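# Unload three sand cores from mould onto plywood

## Task

Lift three sand cores out of the mould: the long core with the rounded nose, plus the two upright bladed cores in the mould half on the robot's right. Set all three down on the plywood boards next to the mould and release them. The remaining two cores must stay upright in the mould.

## Robot and tools

Robot: two arms, left_arm and right_arm. Each has six revolute joints and a two-finger gripper. Every joint list uses this order: waist (joint1), shoulder (joint2), elbow (joint3), wrist pitch (joint4), wrist yaw (joint5), wrist roll (joint6). Stated joint ranges in radians: waist -2.618 to 3.054, shoulder 0.000 to 3.142, elbow 0.000 to 3.142, wrist pitch -1.571 to 1.571, wrist yaw -1.571 to 1.571, wrist roll -2.094 to 2.094. A real end stop may sit up to 0.059 rad either side of these.

Frame: all hand positions, orientations and velocities are in the scene frame, in metres. Its origin is at table-top height, halfway between the nominal arm bases. +z points up, +x points out over the table, and left_arm is on the +y side. Arm names do not match image left and right. Calibrated bases: left_arm at (-0.041, +0.329, +0.029), right_arm at (-0.052, -0.233, +0.005). The fingers point along the gripper's +z axis and close along its y axis. end_effector_position is the point between the pads, about 1 cm behind the fingertips. Printed poses may be off by a few centimetres, more at long reach.

Row format, shared by execute_actions and move: one flat list of 14 numbers covering both arms. The first 7 are left_arm: six absolute joint angles in radians (a place to go to, not an offset), then the gripper opening. The last 7 are the same for right_arm. Opening runs from -1 (closed) to +1 (fully open). Always send all 14, even if one arm stays still. To keep an arm or gripper where it is, repeat its angles from the 'Joint targets' line and its command from 'Tool commands'. A 0 for the opening is a real half-way command.

execute_actions(actions, cameras): actions is a list of actions. Each action is a table of up to 15 rows, one row per 1/30 s control step. A shorter table repeats its last row until 15 steps are filled. A row is refused if a target is more than 0.059 rad beyond a joint's stated range and also beyond that joint's current angle. Each step, the driven target can lead the measured angle by at most 0.339 rad for waist, shoulder and elbow, and 2.2 rad for the three wrist joints. If a target would put the gripper over 200 mm from where it is, that arm's targets get scaled back. Call it with an empty actions list to get camera images and the full status.

move(target, speed, blend, opening_speed, grip_force, blocking, cameras): target is one 14-number row or a list of up to 15 rows, all absolute joint angles. All joints move together, so the gripper follows a curve, not a straight line. The move does not avoid obstacles or the other arm. speed is in rad/s (0.01 to 12.57, default 0.5) for whichever joint has the farthest to go. It takes one number, or one per target. blend is in rad and rounds corners between listed targets; 0 means stop at each. opening_speed is the rate of change of the gripper command, in units per second on the -1 to +1 scale, minimum 0.2. Use it for slow, gentle closing. grip_force is the force limit per finger pad in newtons, 10 to 50. Give one number, or a list with one per arm. It stays in effect until changed, and closing is slower at low force. blocking=false returns after about 0.5 s while the motion carries on, and a new move then takes over from the current point. The result ends with a 'move:' line. done means at rest within 0.035 rad of target. off_target means at rest but farther off. You may also see moving, held or fault, and limits=held means some steps were withheld. Neither done nor off_target says anything about contact.

wait(seconds): 0 to 10; lets the scene run while holding the last commands. A running move continues. stop(): brakes the running move; faster motions need more room to stop. zoom_image(camera, region): region is [x0, y0, x1, y1] in pixels of that camera's latest image, at most 504 by 504, origin at top-left. read_manual(section): licence texts only. finished_scene(scene): ends the scene; the goal must then hold with the robot not touching anything. Make no further call in that reply.

Cameras: cam_head_left, cam_head_right, cam_high, cam_low, cam_left_wrist, cam_right_wrist, each 896x504. The cameras argument takes a list of names, ["all"], or []. An unknown name makes the call invalid.

Result lines. Joint positions and Joint velocities give one block per arm: six joints in rad and rad/s, then the finger-pad gap in m (0.094 when fully open). Joint targets shows what the joints are being driven to now. Tool commands shows the gripper commands. grip_measured uses the opening scale; it reads a little wide on nothing and a few thousandths narrower than a firmly held part. Joint torques are listed in joint order. Step readings show intermediate joint angles. 'joint sent to its limit' means a joint was stopped at its real end. 'joint command not followed' means the clearance check altered some targets. MOTOR HOT appears at 75 °C. An OVER-TEMPERATURE FAULT folds that arm away for the rest of the scene. Holding loads, reaching far out, or pushing at an unreachable pose heats motors.

Gripping: the squeeze jumps to the force limit soon after contact. Close slowly on anything fragile. To release, command an opening well above grip_measured.

Avoid: dropping cores, releasing a core that is still moving, hitting or pressing hard on the mould, table or cores, and any contact between the two arms, including one gripper closing on the other's fingers. Keep the wrist-camera cables clear of objects; contact there counts as hand contact. Nothing may end up off the table. Loose objects may occasionally be nudged by outside pushes.

Each tool is called after "Request:" in YAML: its name, and indented under it one key for each argument.

## Session

Request:
execute_actions:
  actions: []

Scene clock: 0.00 s.
left_arm: end_effector_position=(+0.2179, +0.1547, +0.1666) grip_measured=+1.000 end_effector_quat_wxyz=(+0.328, +0.070, +0.922, -0.192) | right_arm: end_effector_position=(+0.2789, -0.2049, +0.2130) grip_measured=+1.000 end_effector_quat_wxyz=(+0.443, -0.055, +0.895, +0.004)
Joint positions: left_arm=[-0.559 1.041 0.693 -0.442 0.016 -0.437 0.094] | right_arm=[0.148 1.026 0.862 -0.489 0.023 -0.036 0.094]
Joint velocities: within noise
Joint torques (N m): no reading
Motor temperatures (°C): left_arm=[24 37 36 35 24 24 26] | right_arm=[25 33 36 33 22 26 23]
Heat: left arm: 37 °C; right arm: 36 °C.
Joint targets: left_arm=[-0.559 1.039 0.700 -0.444 0.016 -0.437] | right_arm=[0.148 1.023 0.872 -0.490 0.022 -0.036]
Tool commands: left_gripper/opening=+1.0 right_gripper/opening=+1.0

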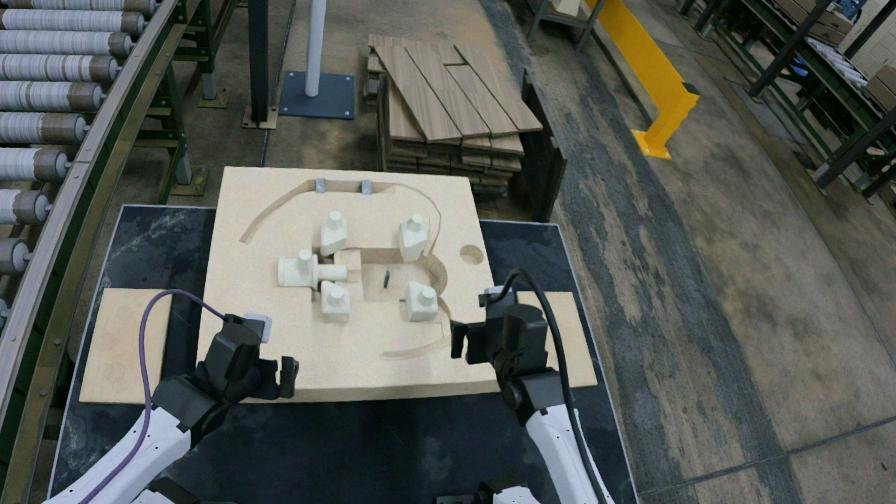

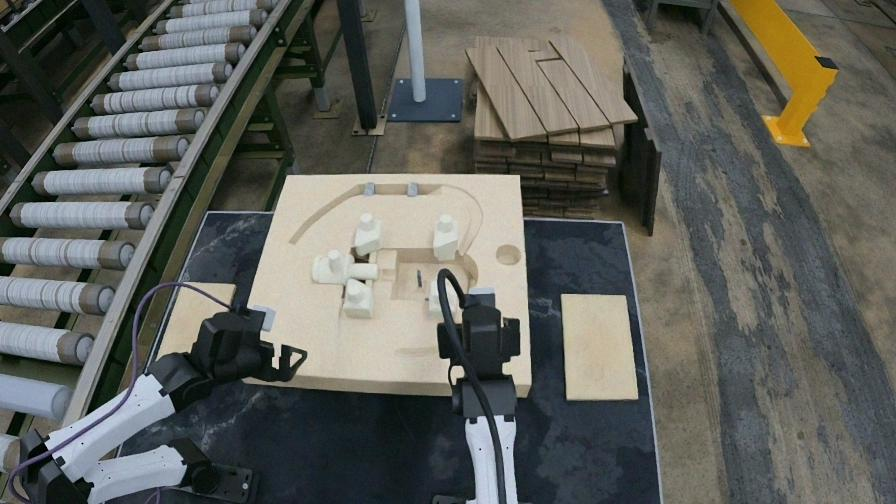

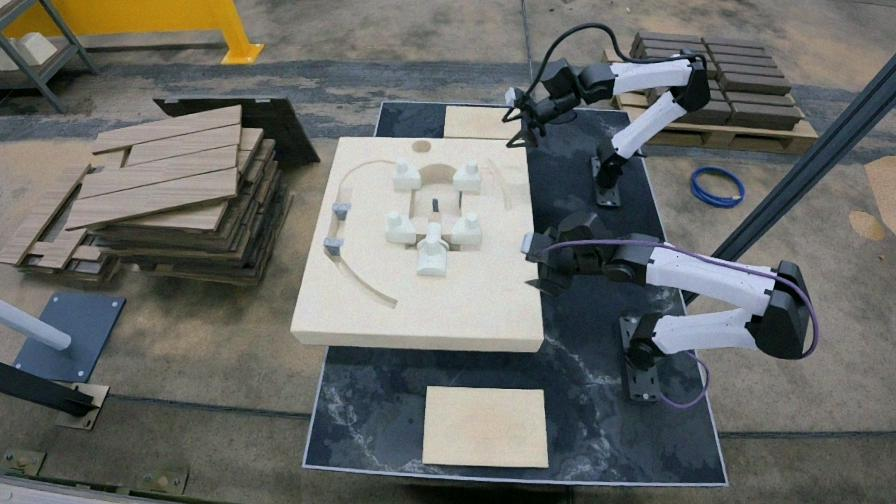

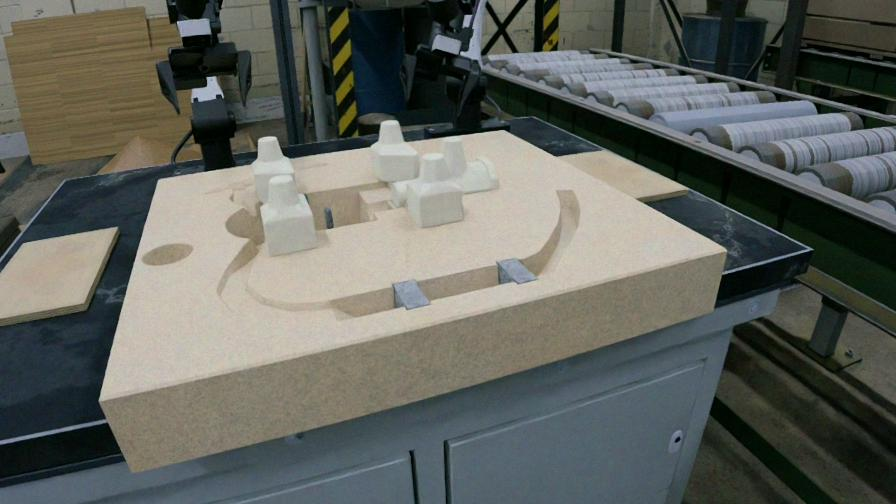

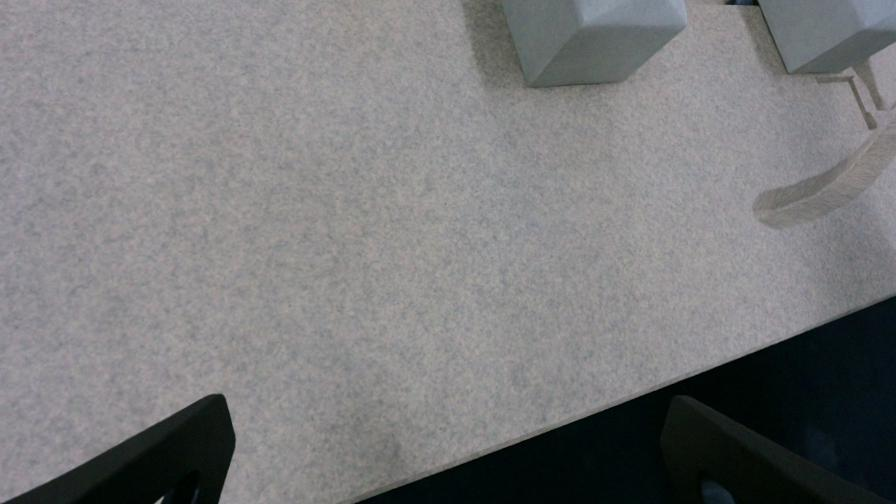

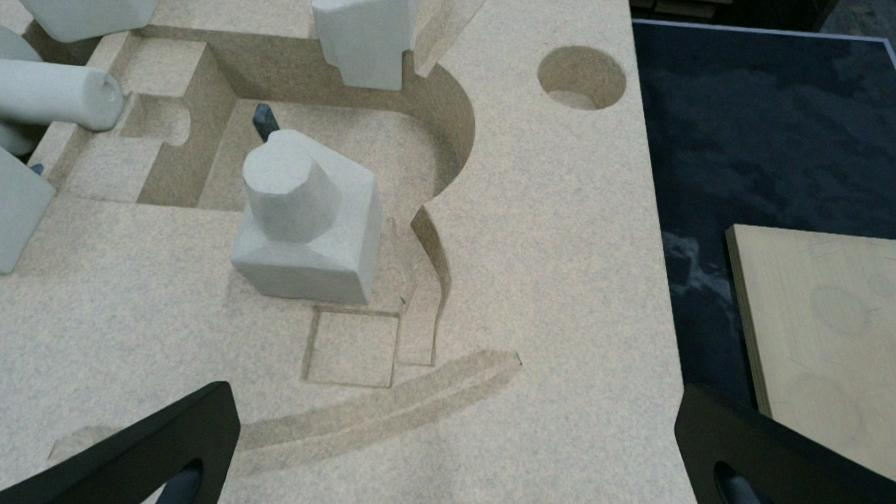

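Request:
zoom_image:
  camera: "cam_head_left"
  region: [240, 160, 520, 360]

Request:
zoom_image:
  camera: "cam_low"
  region: [200, 100, 540, 300]

Request:
zoom_image:
  camera: "cam_high"
  region: [320, 120, 560, 300]

Scaled by 1.800 from the camera's 896x504 image, which has a finer 1280x720 frame.

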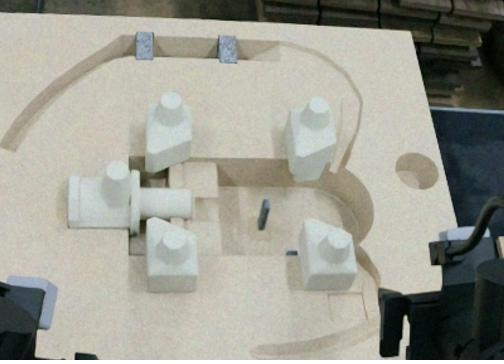

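Scaled by 1.482 from the camera's 896x504 image, which has a finer 1280x720 frame.

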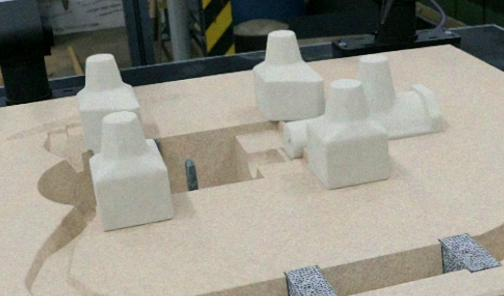

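Scaled by 2.100 from the camera's 896x504 image, which has a finer 1280x720 frame.

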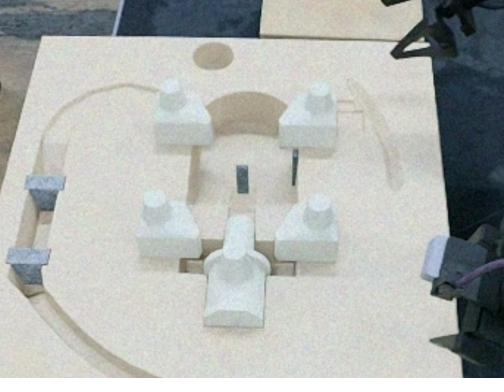

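Request:
move:
  target: [-0.40, 0.9, 1.0, -0.7, 0.0, 0.0, 1, 0.3, 0.9, 1.0, -0.7, 0.0, 0.0, 1]
  cameras: ["cam_left_wrist","cam_right_wrist","cam_high"]

Scene clock: 50.37 s.
left_arm: end_effector_position=(+0.2297, +0.2023, +0.2829) grip_measured=+1.000 end_effector_quat_wxyz=(+0.446, +0.186, +0.869, -0.107) | right_arm: end_effector_position=(+0.2393, -0.1629, +0.2593) grip_measured=+1.000 end_effector_quat_wxyz=(+0.455, -0.112, +0.882, +0.047)
Joint positions: left_arm=[-0.405 0.903 0.974 -0.689 0.014 -0.014 0.094] | right_arm=[0.295 0.906 0.976 -0.69 0.013 -0.014 0.094]
Joint torques (N m): left_arm=[0.4 -1.61 10.7 1.76 -0.06 0.12] | right_arm=[0.87 -2.24 8.5 1.63 -0.15 0.12]
Motor temperatures (°C): left_arm=[24 37 45 37 23 24 25] | right_arm=[25 33 42 39 22 26 22]
Heat: left arm: 45 °C; right arm: 42 °C.
Joint targets: left_arm=[-0.400 0.900 1.000 -0.700 0.000 0.000] | right_arm=[0.300 0.900 1.000 -0.700 0.000 0.000]
move: done
Images, in order (width x height): cam_high 896x504, cam_left_wrist 896x504, cam_right_wrist 896x504.

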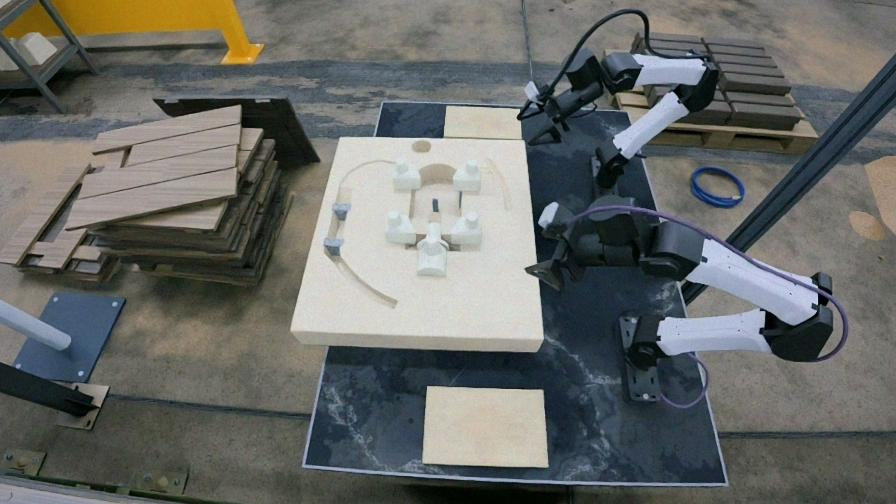

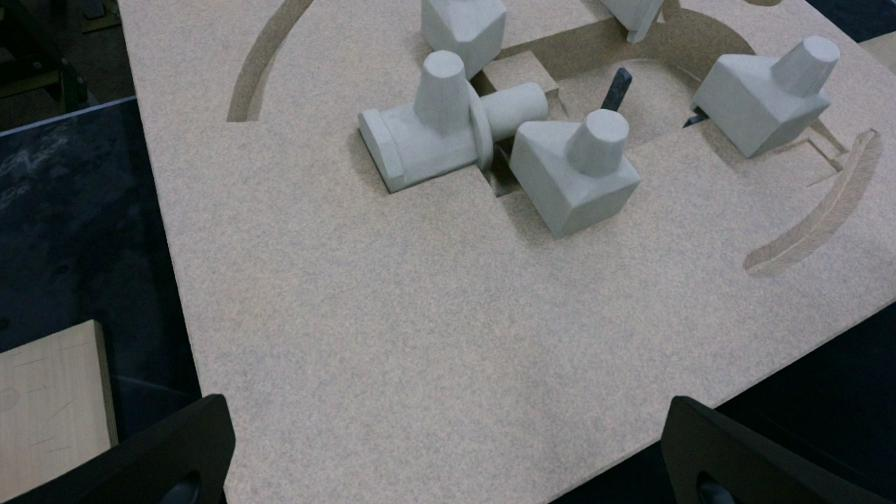

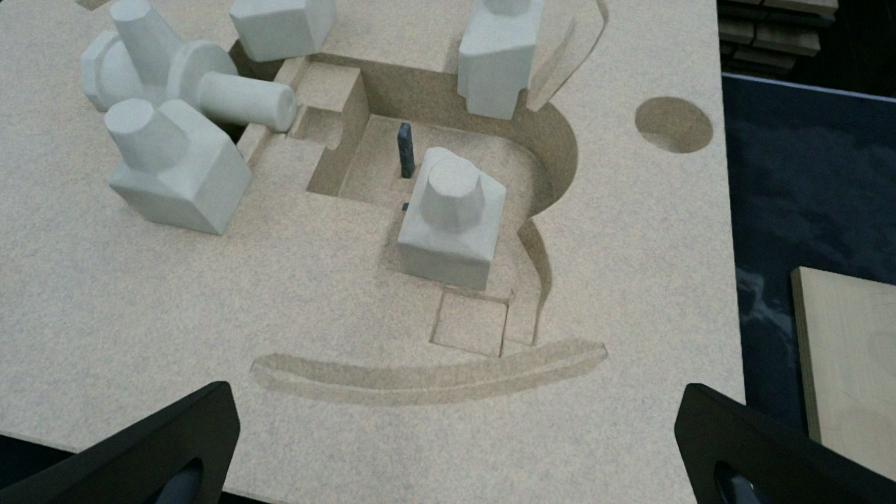

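Request:
zoom_image:
  camera: "cam_right_wrist"
  region: [330, 0, 630, 300]

Request:
zoom_image:
  camera: "cam_left_wrist"
  region: [330, 0, 630, 250]

Request:
zoom_image:
  camera: "cam_left_wrist"
  region: [580, 0, 880, 250]

Scaled by 1.680 from the camera's 896x504 image, which has a finer 1280x720 frame.

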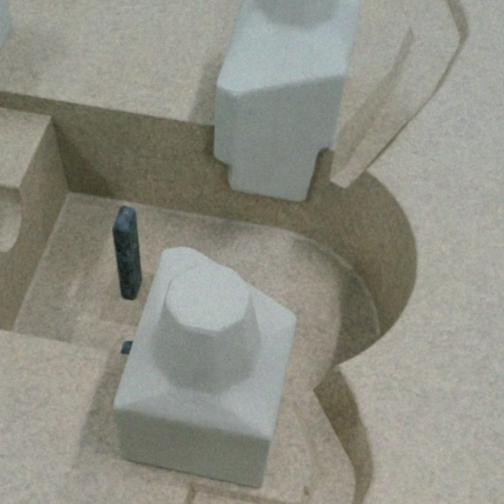

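Scaled by 1.680 from the camera's 896x504 image, which has a finer 1280x720 frame.

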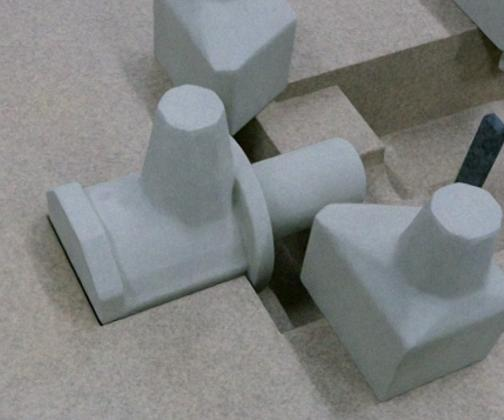

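Scaled by 1.680 from the camera's 896x504 image, which has a finer 1280x720 frame.

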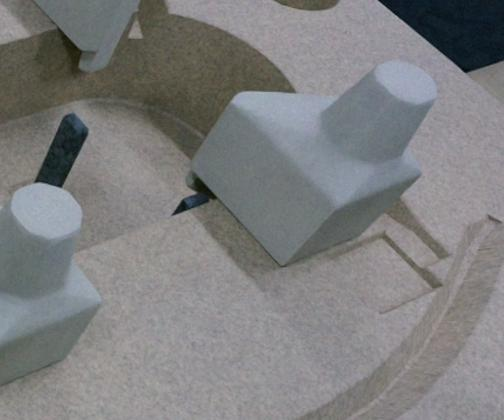

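Request:
move:
  target: [-0.40, 0.9, 1.0, -0.7, 0.0, 0.0, 1, 0.329, 1.969, 2.135, -1.39, 0.13, 0.344, 1]
  cameras: ["cam_head_left","cam_head_right","cam_low","cam_right_wrist","cam_high"]

Scene clock: 108.50 s.
left_arm: end_effector_position=(+0.2296, +0.2024, +0.2828) grip_measured=+1.000 end_effector_quat_wxyz=(+0.446, +0.186, +0.869, -0.106) | right_arm: end_effector_position=(+0.3741, -0.1351, +0.2275) grip_measured=+1.000 end_effector_quat_wxyz=(+0.181, +0.038, +0.983, -0.004)
Joint positions: left_arm=[-0.405 0.903 0.974 -0.689 0.014 -0.014 0.094] | right_arm=[0.323 1.958 2.111 -1.378 0.118 0.33 0.094]
Joint torques (N m): left_arm=[0.42 -1.68 10.66 1.76 -0.08 0.14] | right_arm=[1.01 -9.63 7.68 0.79 0.21 0.05]
Motor temperatures (°C): left_arm=[24 36 50 38 23 23 25] | right_arm=[25 32 44 38 21 25 22]
Heat: left arm: 50 °C; right arm: 44 °C.
Joint targets: left_arm=[-0.400 0.900 1.000 -0.700 0.000 0.000] | right_arm=[0.329 1.969 2.135 -1.390 0.130 0.344]
move: done
Images, in order (width x height): cam_head_left 896x504, cam_head_right 896x504, cam_high 896x504, cam_low 896x504, cam_right_wrist 896x504.

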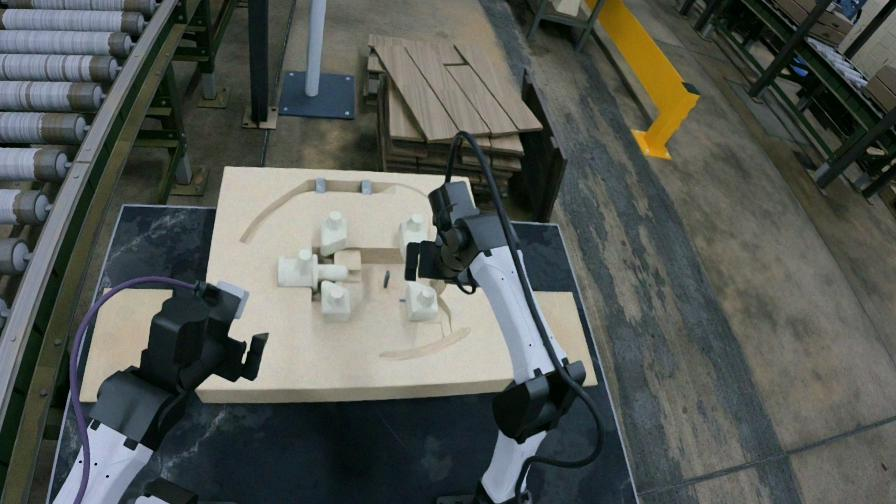

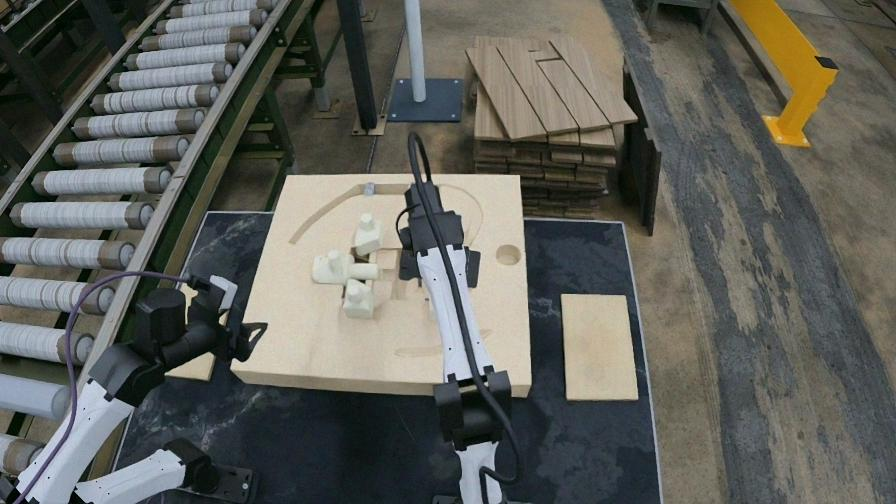

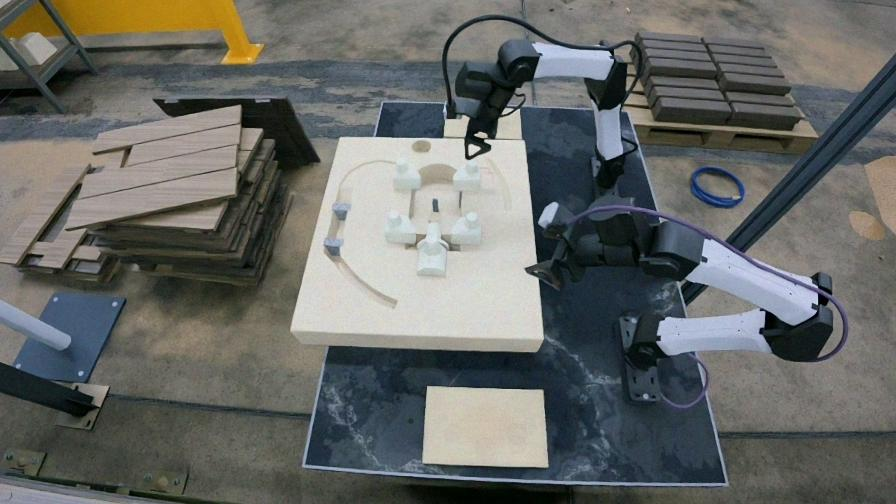

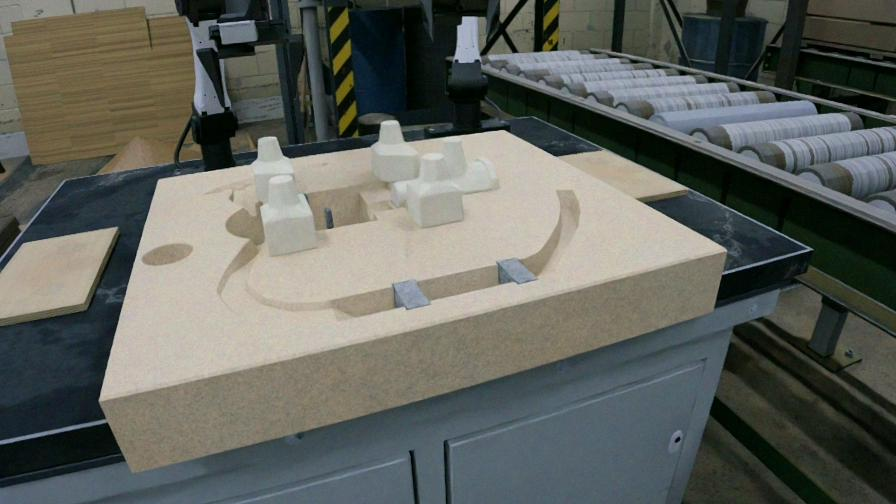

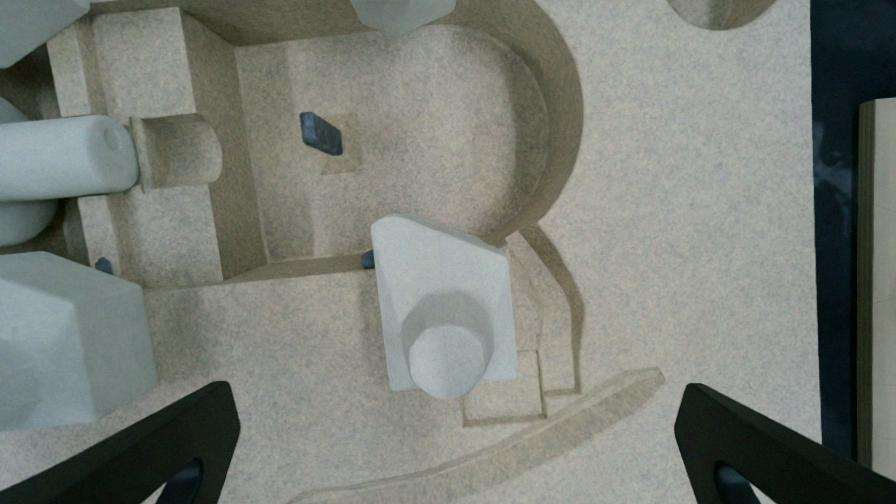

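Request:
move:
  target: [-0.40, 0.9, 1.0, -0.7, 0.0, 0.0, 1, 0.316, 1.885, 1.613, -0.951, 0.10, 0.26, 1]
  cameras: ["cam_low","cam_right_wrist"]

Scene clock: 122.37 s.
left_arm: end_effector_position=(+0.2296, +0.2024, +0.2828) grip_measured=+1.000 end_effector_quat_wxyz=(+0.446, +0.186, +0.869, -0.106) | right_arm: end_effector_position=(+0.3723, -0.1346, +0.1147) grip_measured=+1.000 end_effector_quat_wxyz=(+0.157, +0.007, +0.987, -0.014)
Joint positions: left_arm=[-0.405 0.903 0.974 -0.689 0.014 -0.014 0.094] | right_arm=[0.323 1.922 1.619 -0.971 0.112 0.272 0.094]
Joint torques (N m): left_arm=[0.4 -1.66 10.7 1.77 -0.03 0.13] | right_arm=[-0.57 -14.58 5.87 1.05 -0.08 -0.22]
Heat: left arm: 51 °C; right arm: 45 °C.
Joint targets: left_arm=[-0.400 0.900 1.000 -0.700 0.000 0.000] | right_arm=[0.316 1.885 1.613 -0.951 0.100 0.260]
move: off_target (right_arm); right_arm: the shoulder is farthest, 0.037 rad from its target
Images, in order (width x height): cam_low 896x504, cam_right_wrist 896x504.

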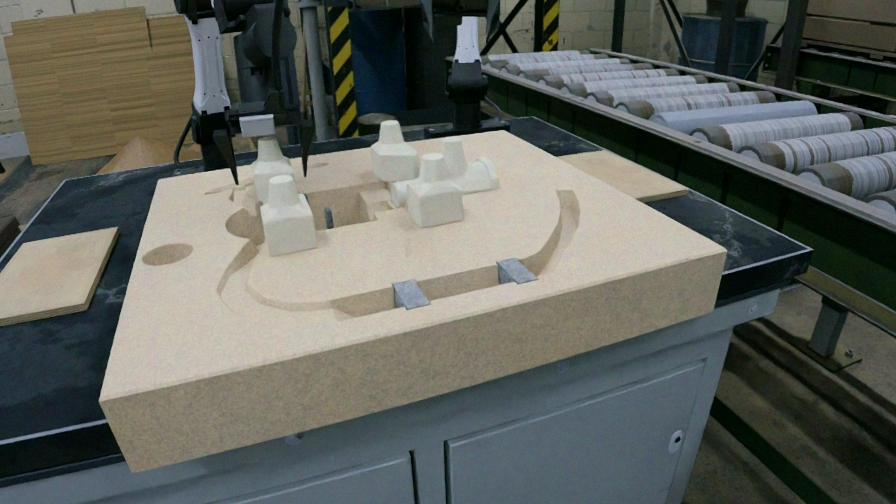

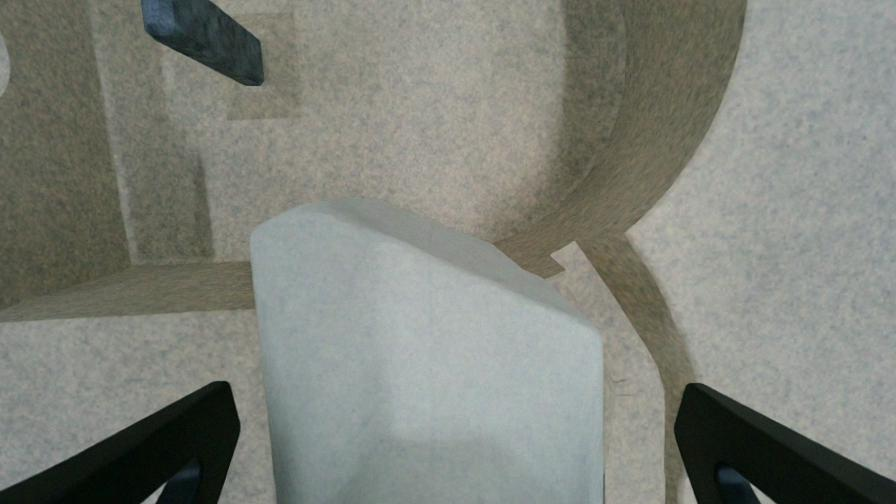

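Request:
move:
  target:
    - [-0.40, 0.9, 1.0, -0.7, 0.0, 0.0, 1, 0.332, 1.855, 1.61, -0.951, 0.10, 0.25, 1]
    - [-0.40, 0.9, 1.0, -0.7, 0.0, 0.0, 1, 0.332, 1.855, 1.61, -0.951, 0.10, 0.25, -0.1]
  grip_force: 30
  opening_speed: 0.5
  cameras: ["cam_low","cam_right_wrist"]

Scene clock: 131.07 s.
left_arm: end_effector_position=(+0.2296, +0.2024, +0.2828) grip_measured=+1.000 end_effector_quat_wxyz=(+0.446, +0.186, +0.869, -0.106) | right_arm: end_effector_position=(+0.3723, -0.1325, +0.1293) grip_measured=+0.165 end_effector_quat_wxyz=(+0.175, +0.001, +0.985, -0.008)
Joint positions: left_arm=[-0.405 0.903 0.974 -0.689 0.014 -0.014 0.094] | right_arm=[0.327 1.887 1.619 -0.969 0.11 0.26 0.055]
Joint torques (N m): left_arm=[0.31 -1.66 10.67 1.74 -0.05 0.13] | right_arm=[0.68 -13.94 5.63 1.12 -0.07 -0.16]
Motor temperatures (°C): left_arm=[24 35 51 38 23 23 25] | right_arm=[25 38 44 36 21 25 22]
Heat: left arm: 51 °C; right arm: 44 °C.
Joint targets: left_arm=[-0.400 0.900 1.000 -0.700 0.000 0.000] | right_arm=[0.332 1.855 1.610 -0.951 0.100 0.250]
grip_force (N): 30, 30
move: done
Images, in order (width x height): cam_low 896x504, cam_right_wrist 896x504.

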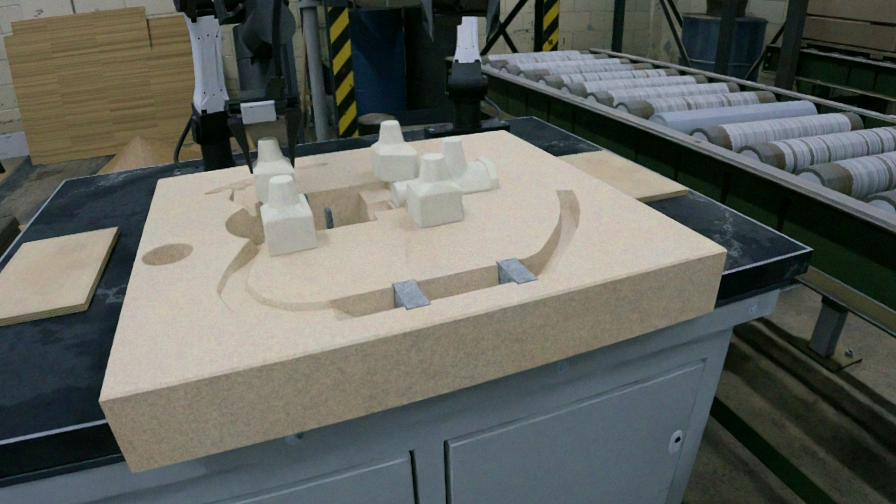

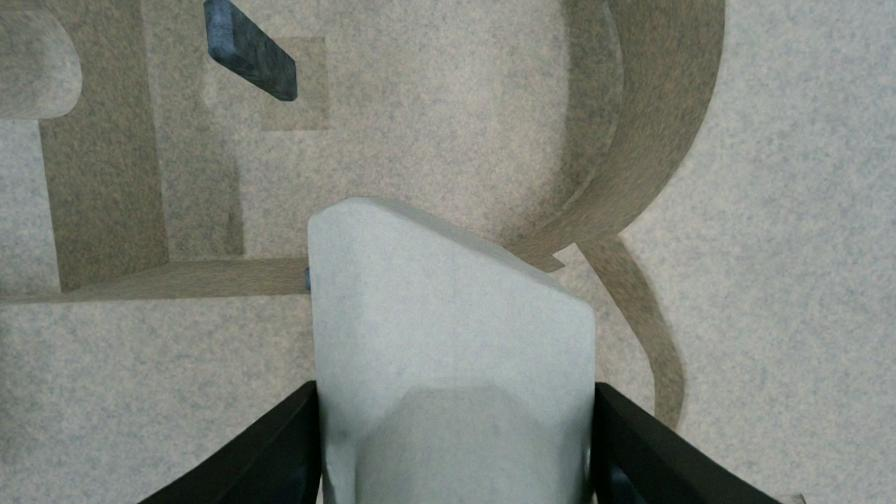

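Request:
move:
  target:
    - [-0.40, 0.9, 1.0, -0.7, 0.0, 0.0, 1, 0.332, 1.865, 1.83, -1.155, 0.10, 0.25, -0.1]
    - [-0.40, 0.9, 1.0, -0.7, 0.0, 0.0, 1, 0.332, 2.01, 2.303, -1.504, 0.10, 0.25, -0.1]
  blend: [0.1, 0]
  speed: 0.4
  cameras: ["cam_low","cam_right_wrist","cam_high","cam_head_left"]

Scene clock: 139.17 s.
left_arm: end_effector_position=(+0.2296, +0.2024, +0.2828) grip_measured=+1.000 end_effector_quat_wxyz=(+0.446, +0.186, +0.869, -0.106) | right_arm: end_effector_position=(+0.3657, -0.1337, +0.2451) grip_measured=+0.164 end_effector_quat_wxyz=(+0.166, +0.000, +0.986, -0.009)
Joint positions: left_arm=[-0.405 0.903 0.974 -0.689 0.014 -0.014 0.094] | right_arm=[0.327 2.004 2.267 -1.517 0.106 0.26 0.055]
Joint torques (N m): left_arm=[0.32 -1.59 10.7 1.76 -0.05 0.14] | right_arm=[0.81 -10.14 8.18 1.03 0.02 -0.16]
Heat: left arm: 52 °C; right arm: 44 °C.
Joint targets: left_arm=[-0.400 0.900 1.000 -0.700 0.000 0.000] | right_arm=[0.332 2.010 2.303 -1.504 0.100 0.250]
grip_force (N): 30, 30
move: off_target (right_arm); right_arm: the elbow is farthest, 0.036 rad from its target
Images, in order (width x height): cam_head_left 896x504, cam_high 896x504, cam_low 896x504, cam_right_wrist 896x504.

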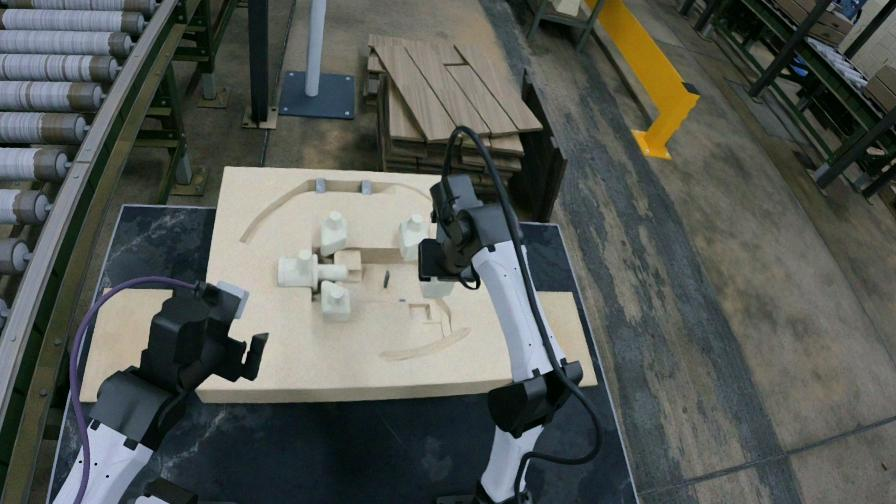

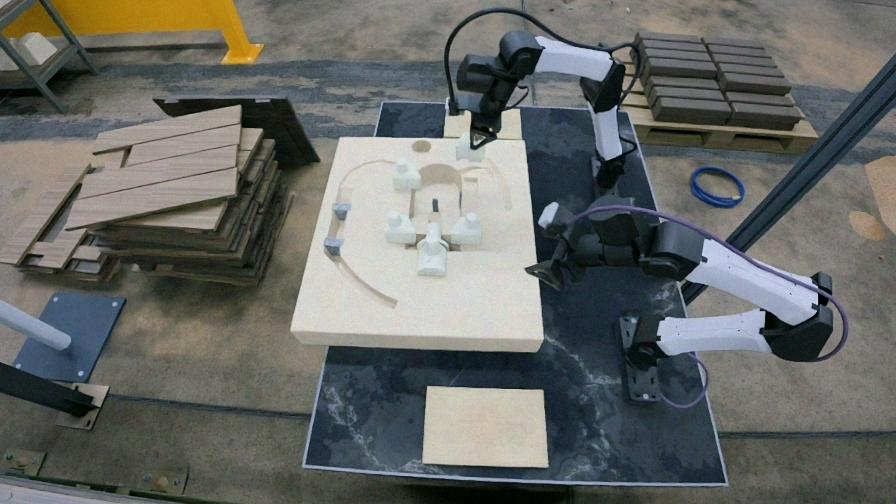

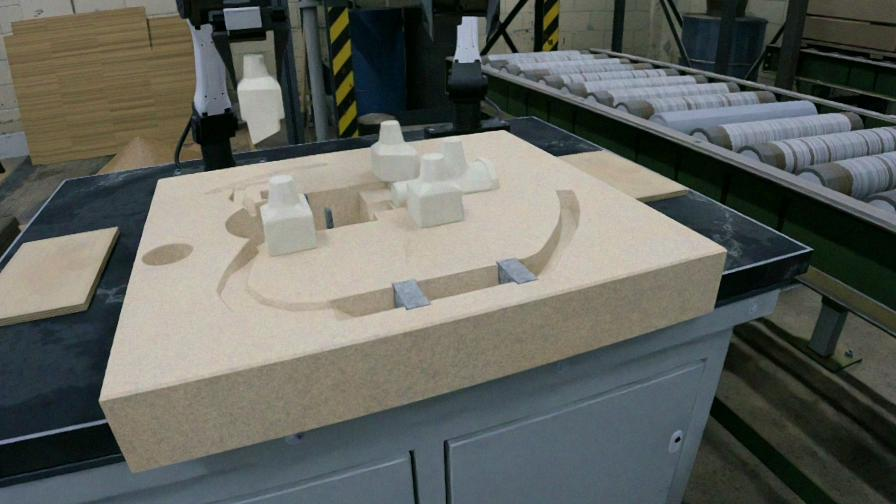

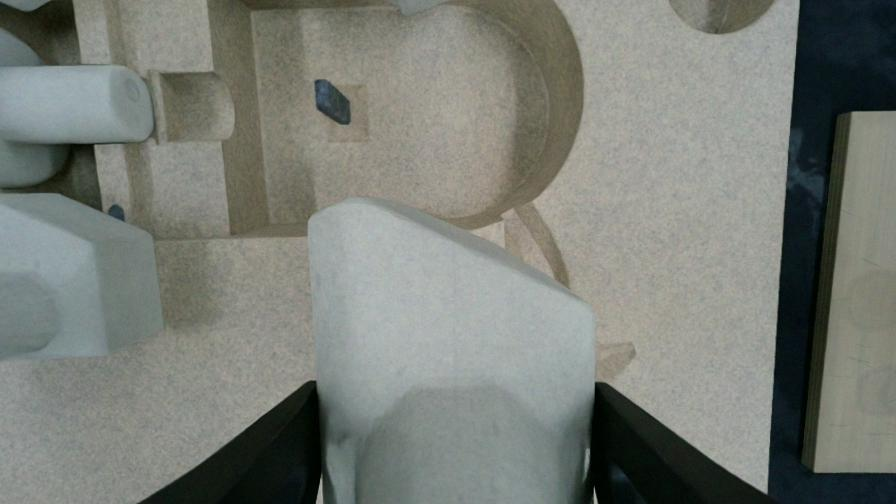

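Request:
zoom_image:
  camera: "cam_low"
  region: [180, 0, 380, 160]

Request:
zoom_image:
  camera: "cam_head_left"
  region: [380, 220, 620, 400]

Scaled by 2.520 from the camera's 896x504 image, which has a finer 1280x720 frame.

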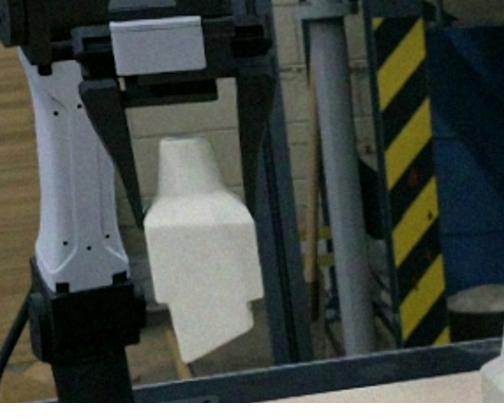

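Scaled by 2.100 from the camera's 896x504 image, which has a finer 1280x720 frame.

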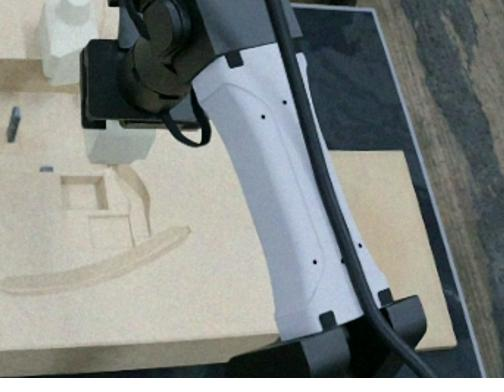

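Request:
move:
  target:
    - [-0.40, 0.9, 1.0, -0.7, 0.0, 0.0, 1, -0.384, 1.465, 1.27, -0.3955, 0, 0, -0.1]
    - [-0.40, 0.9, 1.0, -0.7, 0.0, 0.0, 1, -0.384, 1.86, 0.734, 0.839, 0, 0, -0.1]
  speed: 0.5
  blend: [0.15, 0]
  cameras: ["cam_low","cam_right_wrist","cam_high","cam_head_right"]

Scene clock: 184.30 s.
left_arm: end_effector_position=(+0.2296, +0.2024, +0.2828) grip_measured=+1.000 end_effector_quat_wxyz=(+0.446, +0.186, +0.869, -0.106) | right_arm: end_effector_position=(+0.3865, -0.4364, +0.0803) grip_measured=+0.164 end_effector_quat_wxyz=(+0.542, +0.185, +0.810, -0.121)
Joint positions: left_arm=[-0.405 0.903 0.974 -0.689 0.014 -0.014 0.094] | right_arm=[-0.379 1.861 0.727 0.742 0.014 0.01 0.055]
Joint torques (N m): left_arm=[0.42 -1.65 10.73 1.75 -0.05 0.14] | right_arm=[-0.14 -9.25 5.87 2.74 -0.14 -0.17]
Heat: left arm: 53 °C; right arm: 44 °C.
Joint targets: left_arm=[-0.400 0.900 1.000 -0.700 0.000 0.000] | right_arm=[-0.384 1.860 0.734 0.839 0.000 0.000]
grip_force (N): 30, 30
move: off_target (right_arm); right_arm: the wrist pitch is farthest, 0.097 rad from its target
Images, in order (width x height): cam_head_right 896x504, cam_high 896x504, cam_low 896x504, cam_right_wrist 896x504.

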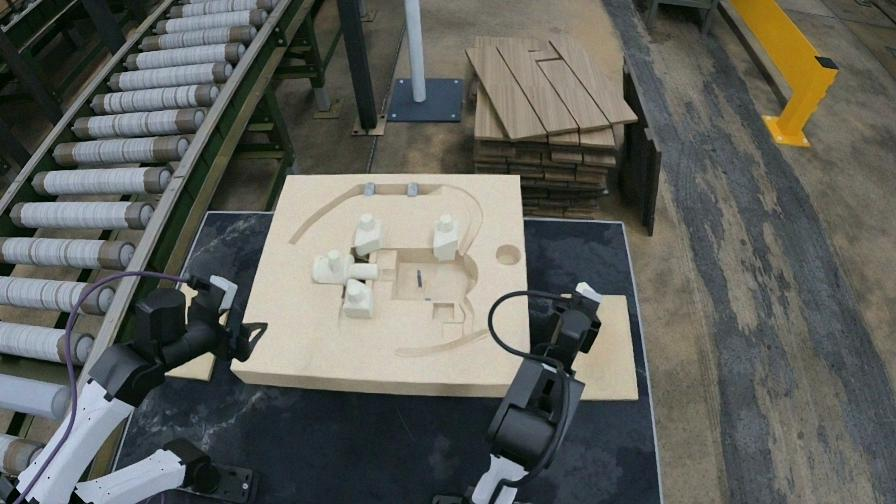

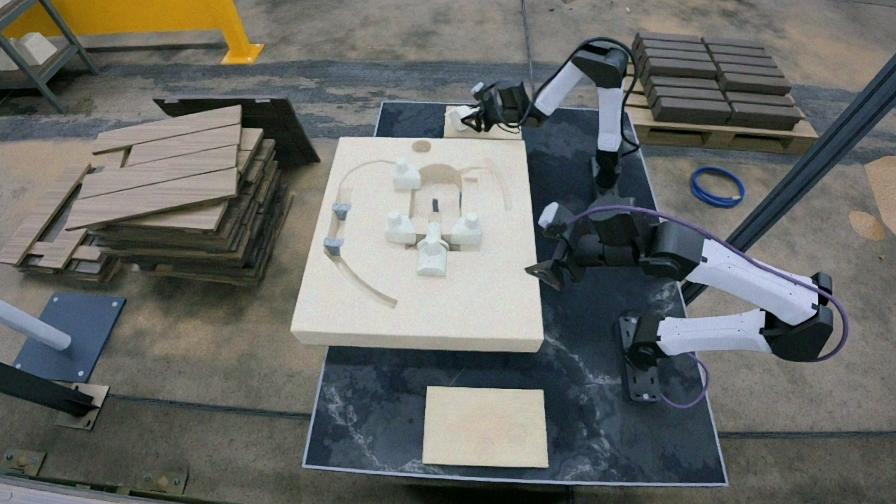

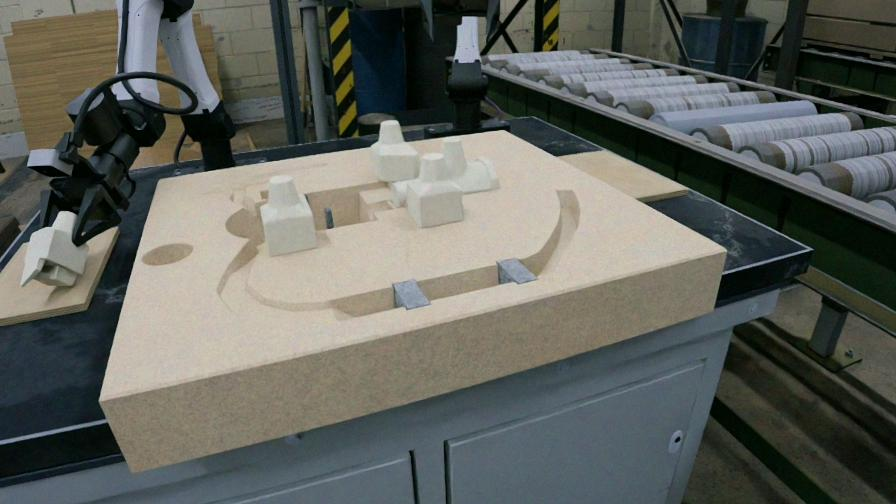

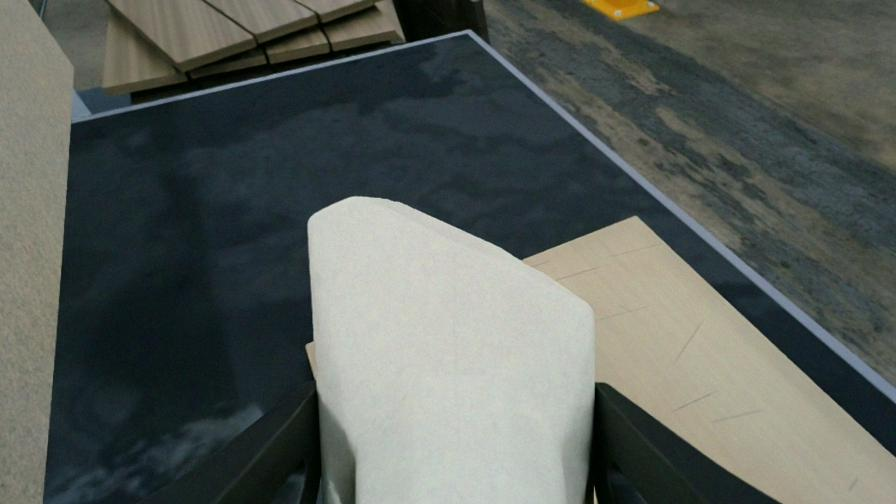

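Request:
zoom_image:
  camera: "cam_low"
  region: [0, 150, 200, 350]

Scaled by 2.520 from the camera's 896x504 image, which has a finer 1280x720 frame.

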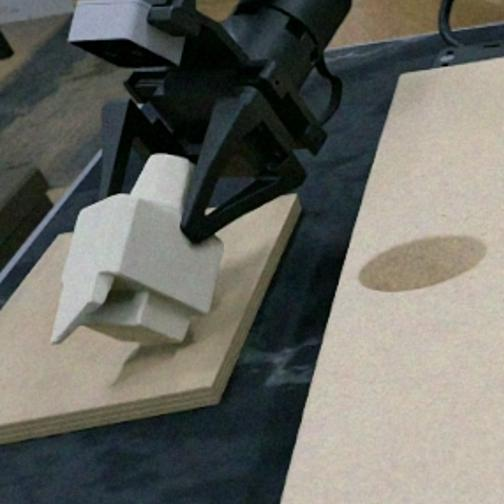

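Request:
move:
  target: [-0.40, 0.9, 1.0, -0.7, 0.0, 0.0, 1, -0.384, 2.03, 0.575, 1.256, 0, 0, -0.1]
  speed: 0.15
  grip_force: 12
  cameras: ["cam_low","cam_right_wrist"]

Request:
zoom_image:
  camera: "cam_low"
  region: [0, 150, 200, 350]

Scene clock: 206.87 s.
left_arm: end_effector_position=(+0.2296, +0.2024, +0.2828) grip_measured=+1.000 end_effector_quat_wxyz=(+0.446, +0.186, +0.869, -0.106) | right_arm: end_effector_position=(+0.3725, -0.4300, +0.0650) grip_measured=+0.170 end_effector_quat_wxyz=(+0.607, +0.174, +0.764, -0.135)
Joint positions: left_arm=[-0.405 0.903 0.974 -0.689 0.014 -0.014 0.094] | right_arm=[-0.379 2.02 0.579 1.212 0.014 0.008 0.055]
Joint torques (N m): left_arm=[0.39 -1.69 10.71 1.77 -0.07 0.13] | right_arm=[0.09 -8.08 3.84 2.32 -0.16 -0.15]
Motor temperatures (°C): left_arm=[24 34 53 39 23 23 25] | right_arm=[25 41 42 48 21 25 23]
Heat: left arm: 53 °C; right arm: 48 °C.
Joint targets: left_arm=[-0.400 0.900 1.000 -0.700 0.000 0.000] | right_arm=[-0.384 2.030 0.575 1.256 0.000 0.000]
grip_force (N): 12, 12
move: off_target (right_arm); right_arm: the wrist pitch is farthest, 0.044 rad from its target
Images, in order (width x height): cam_low 896x504, cam_right_wrist 896x504.

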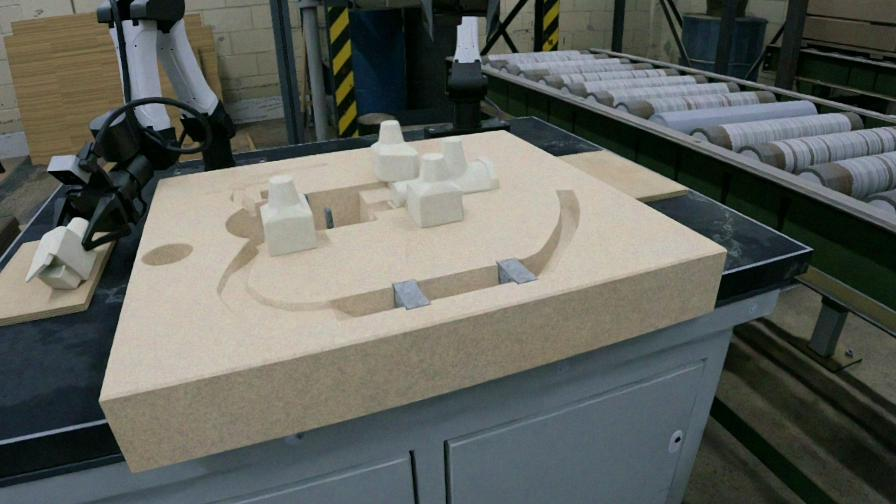

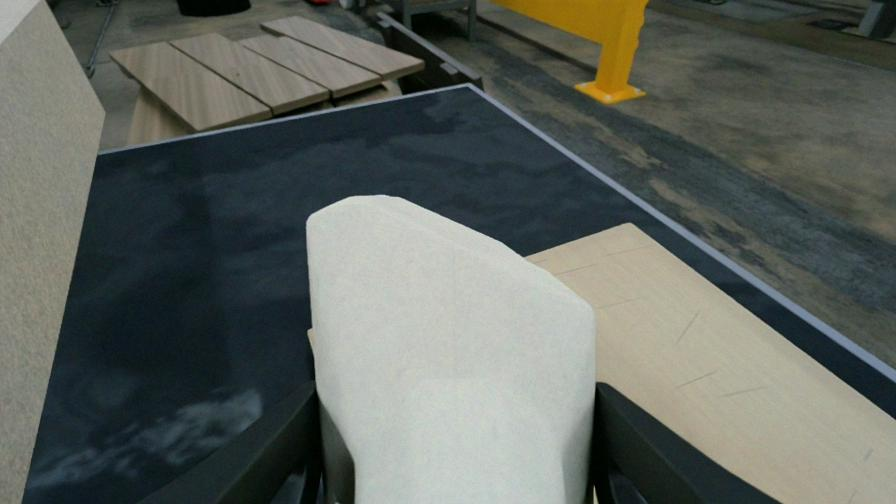

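Scaled by 2.520 from the camera's 896x504 image, which has a finer 1280x720 frame.

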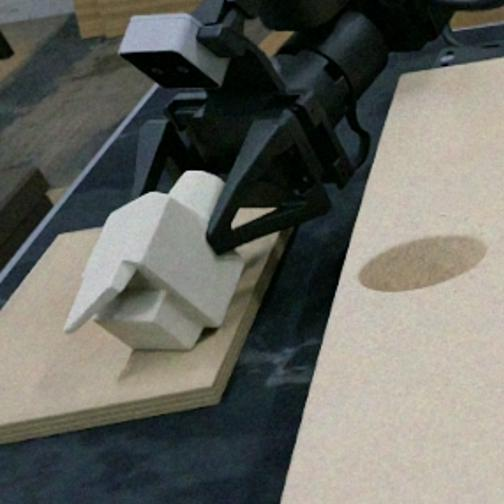

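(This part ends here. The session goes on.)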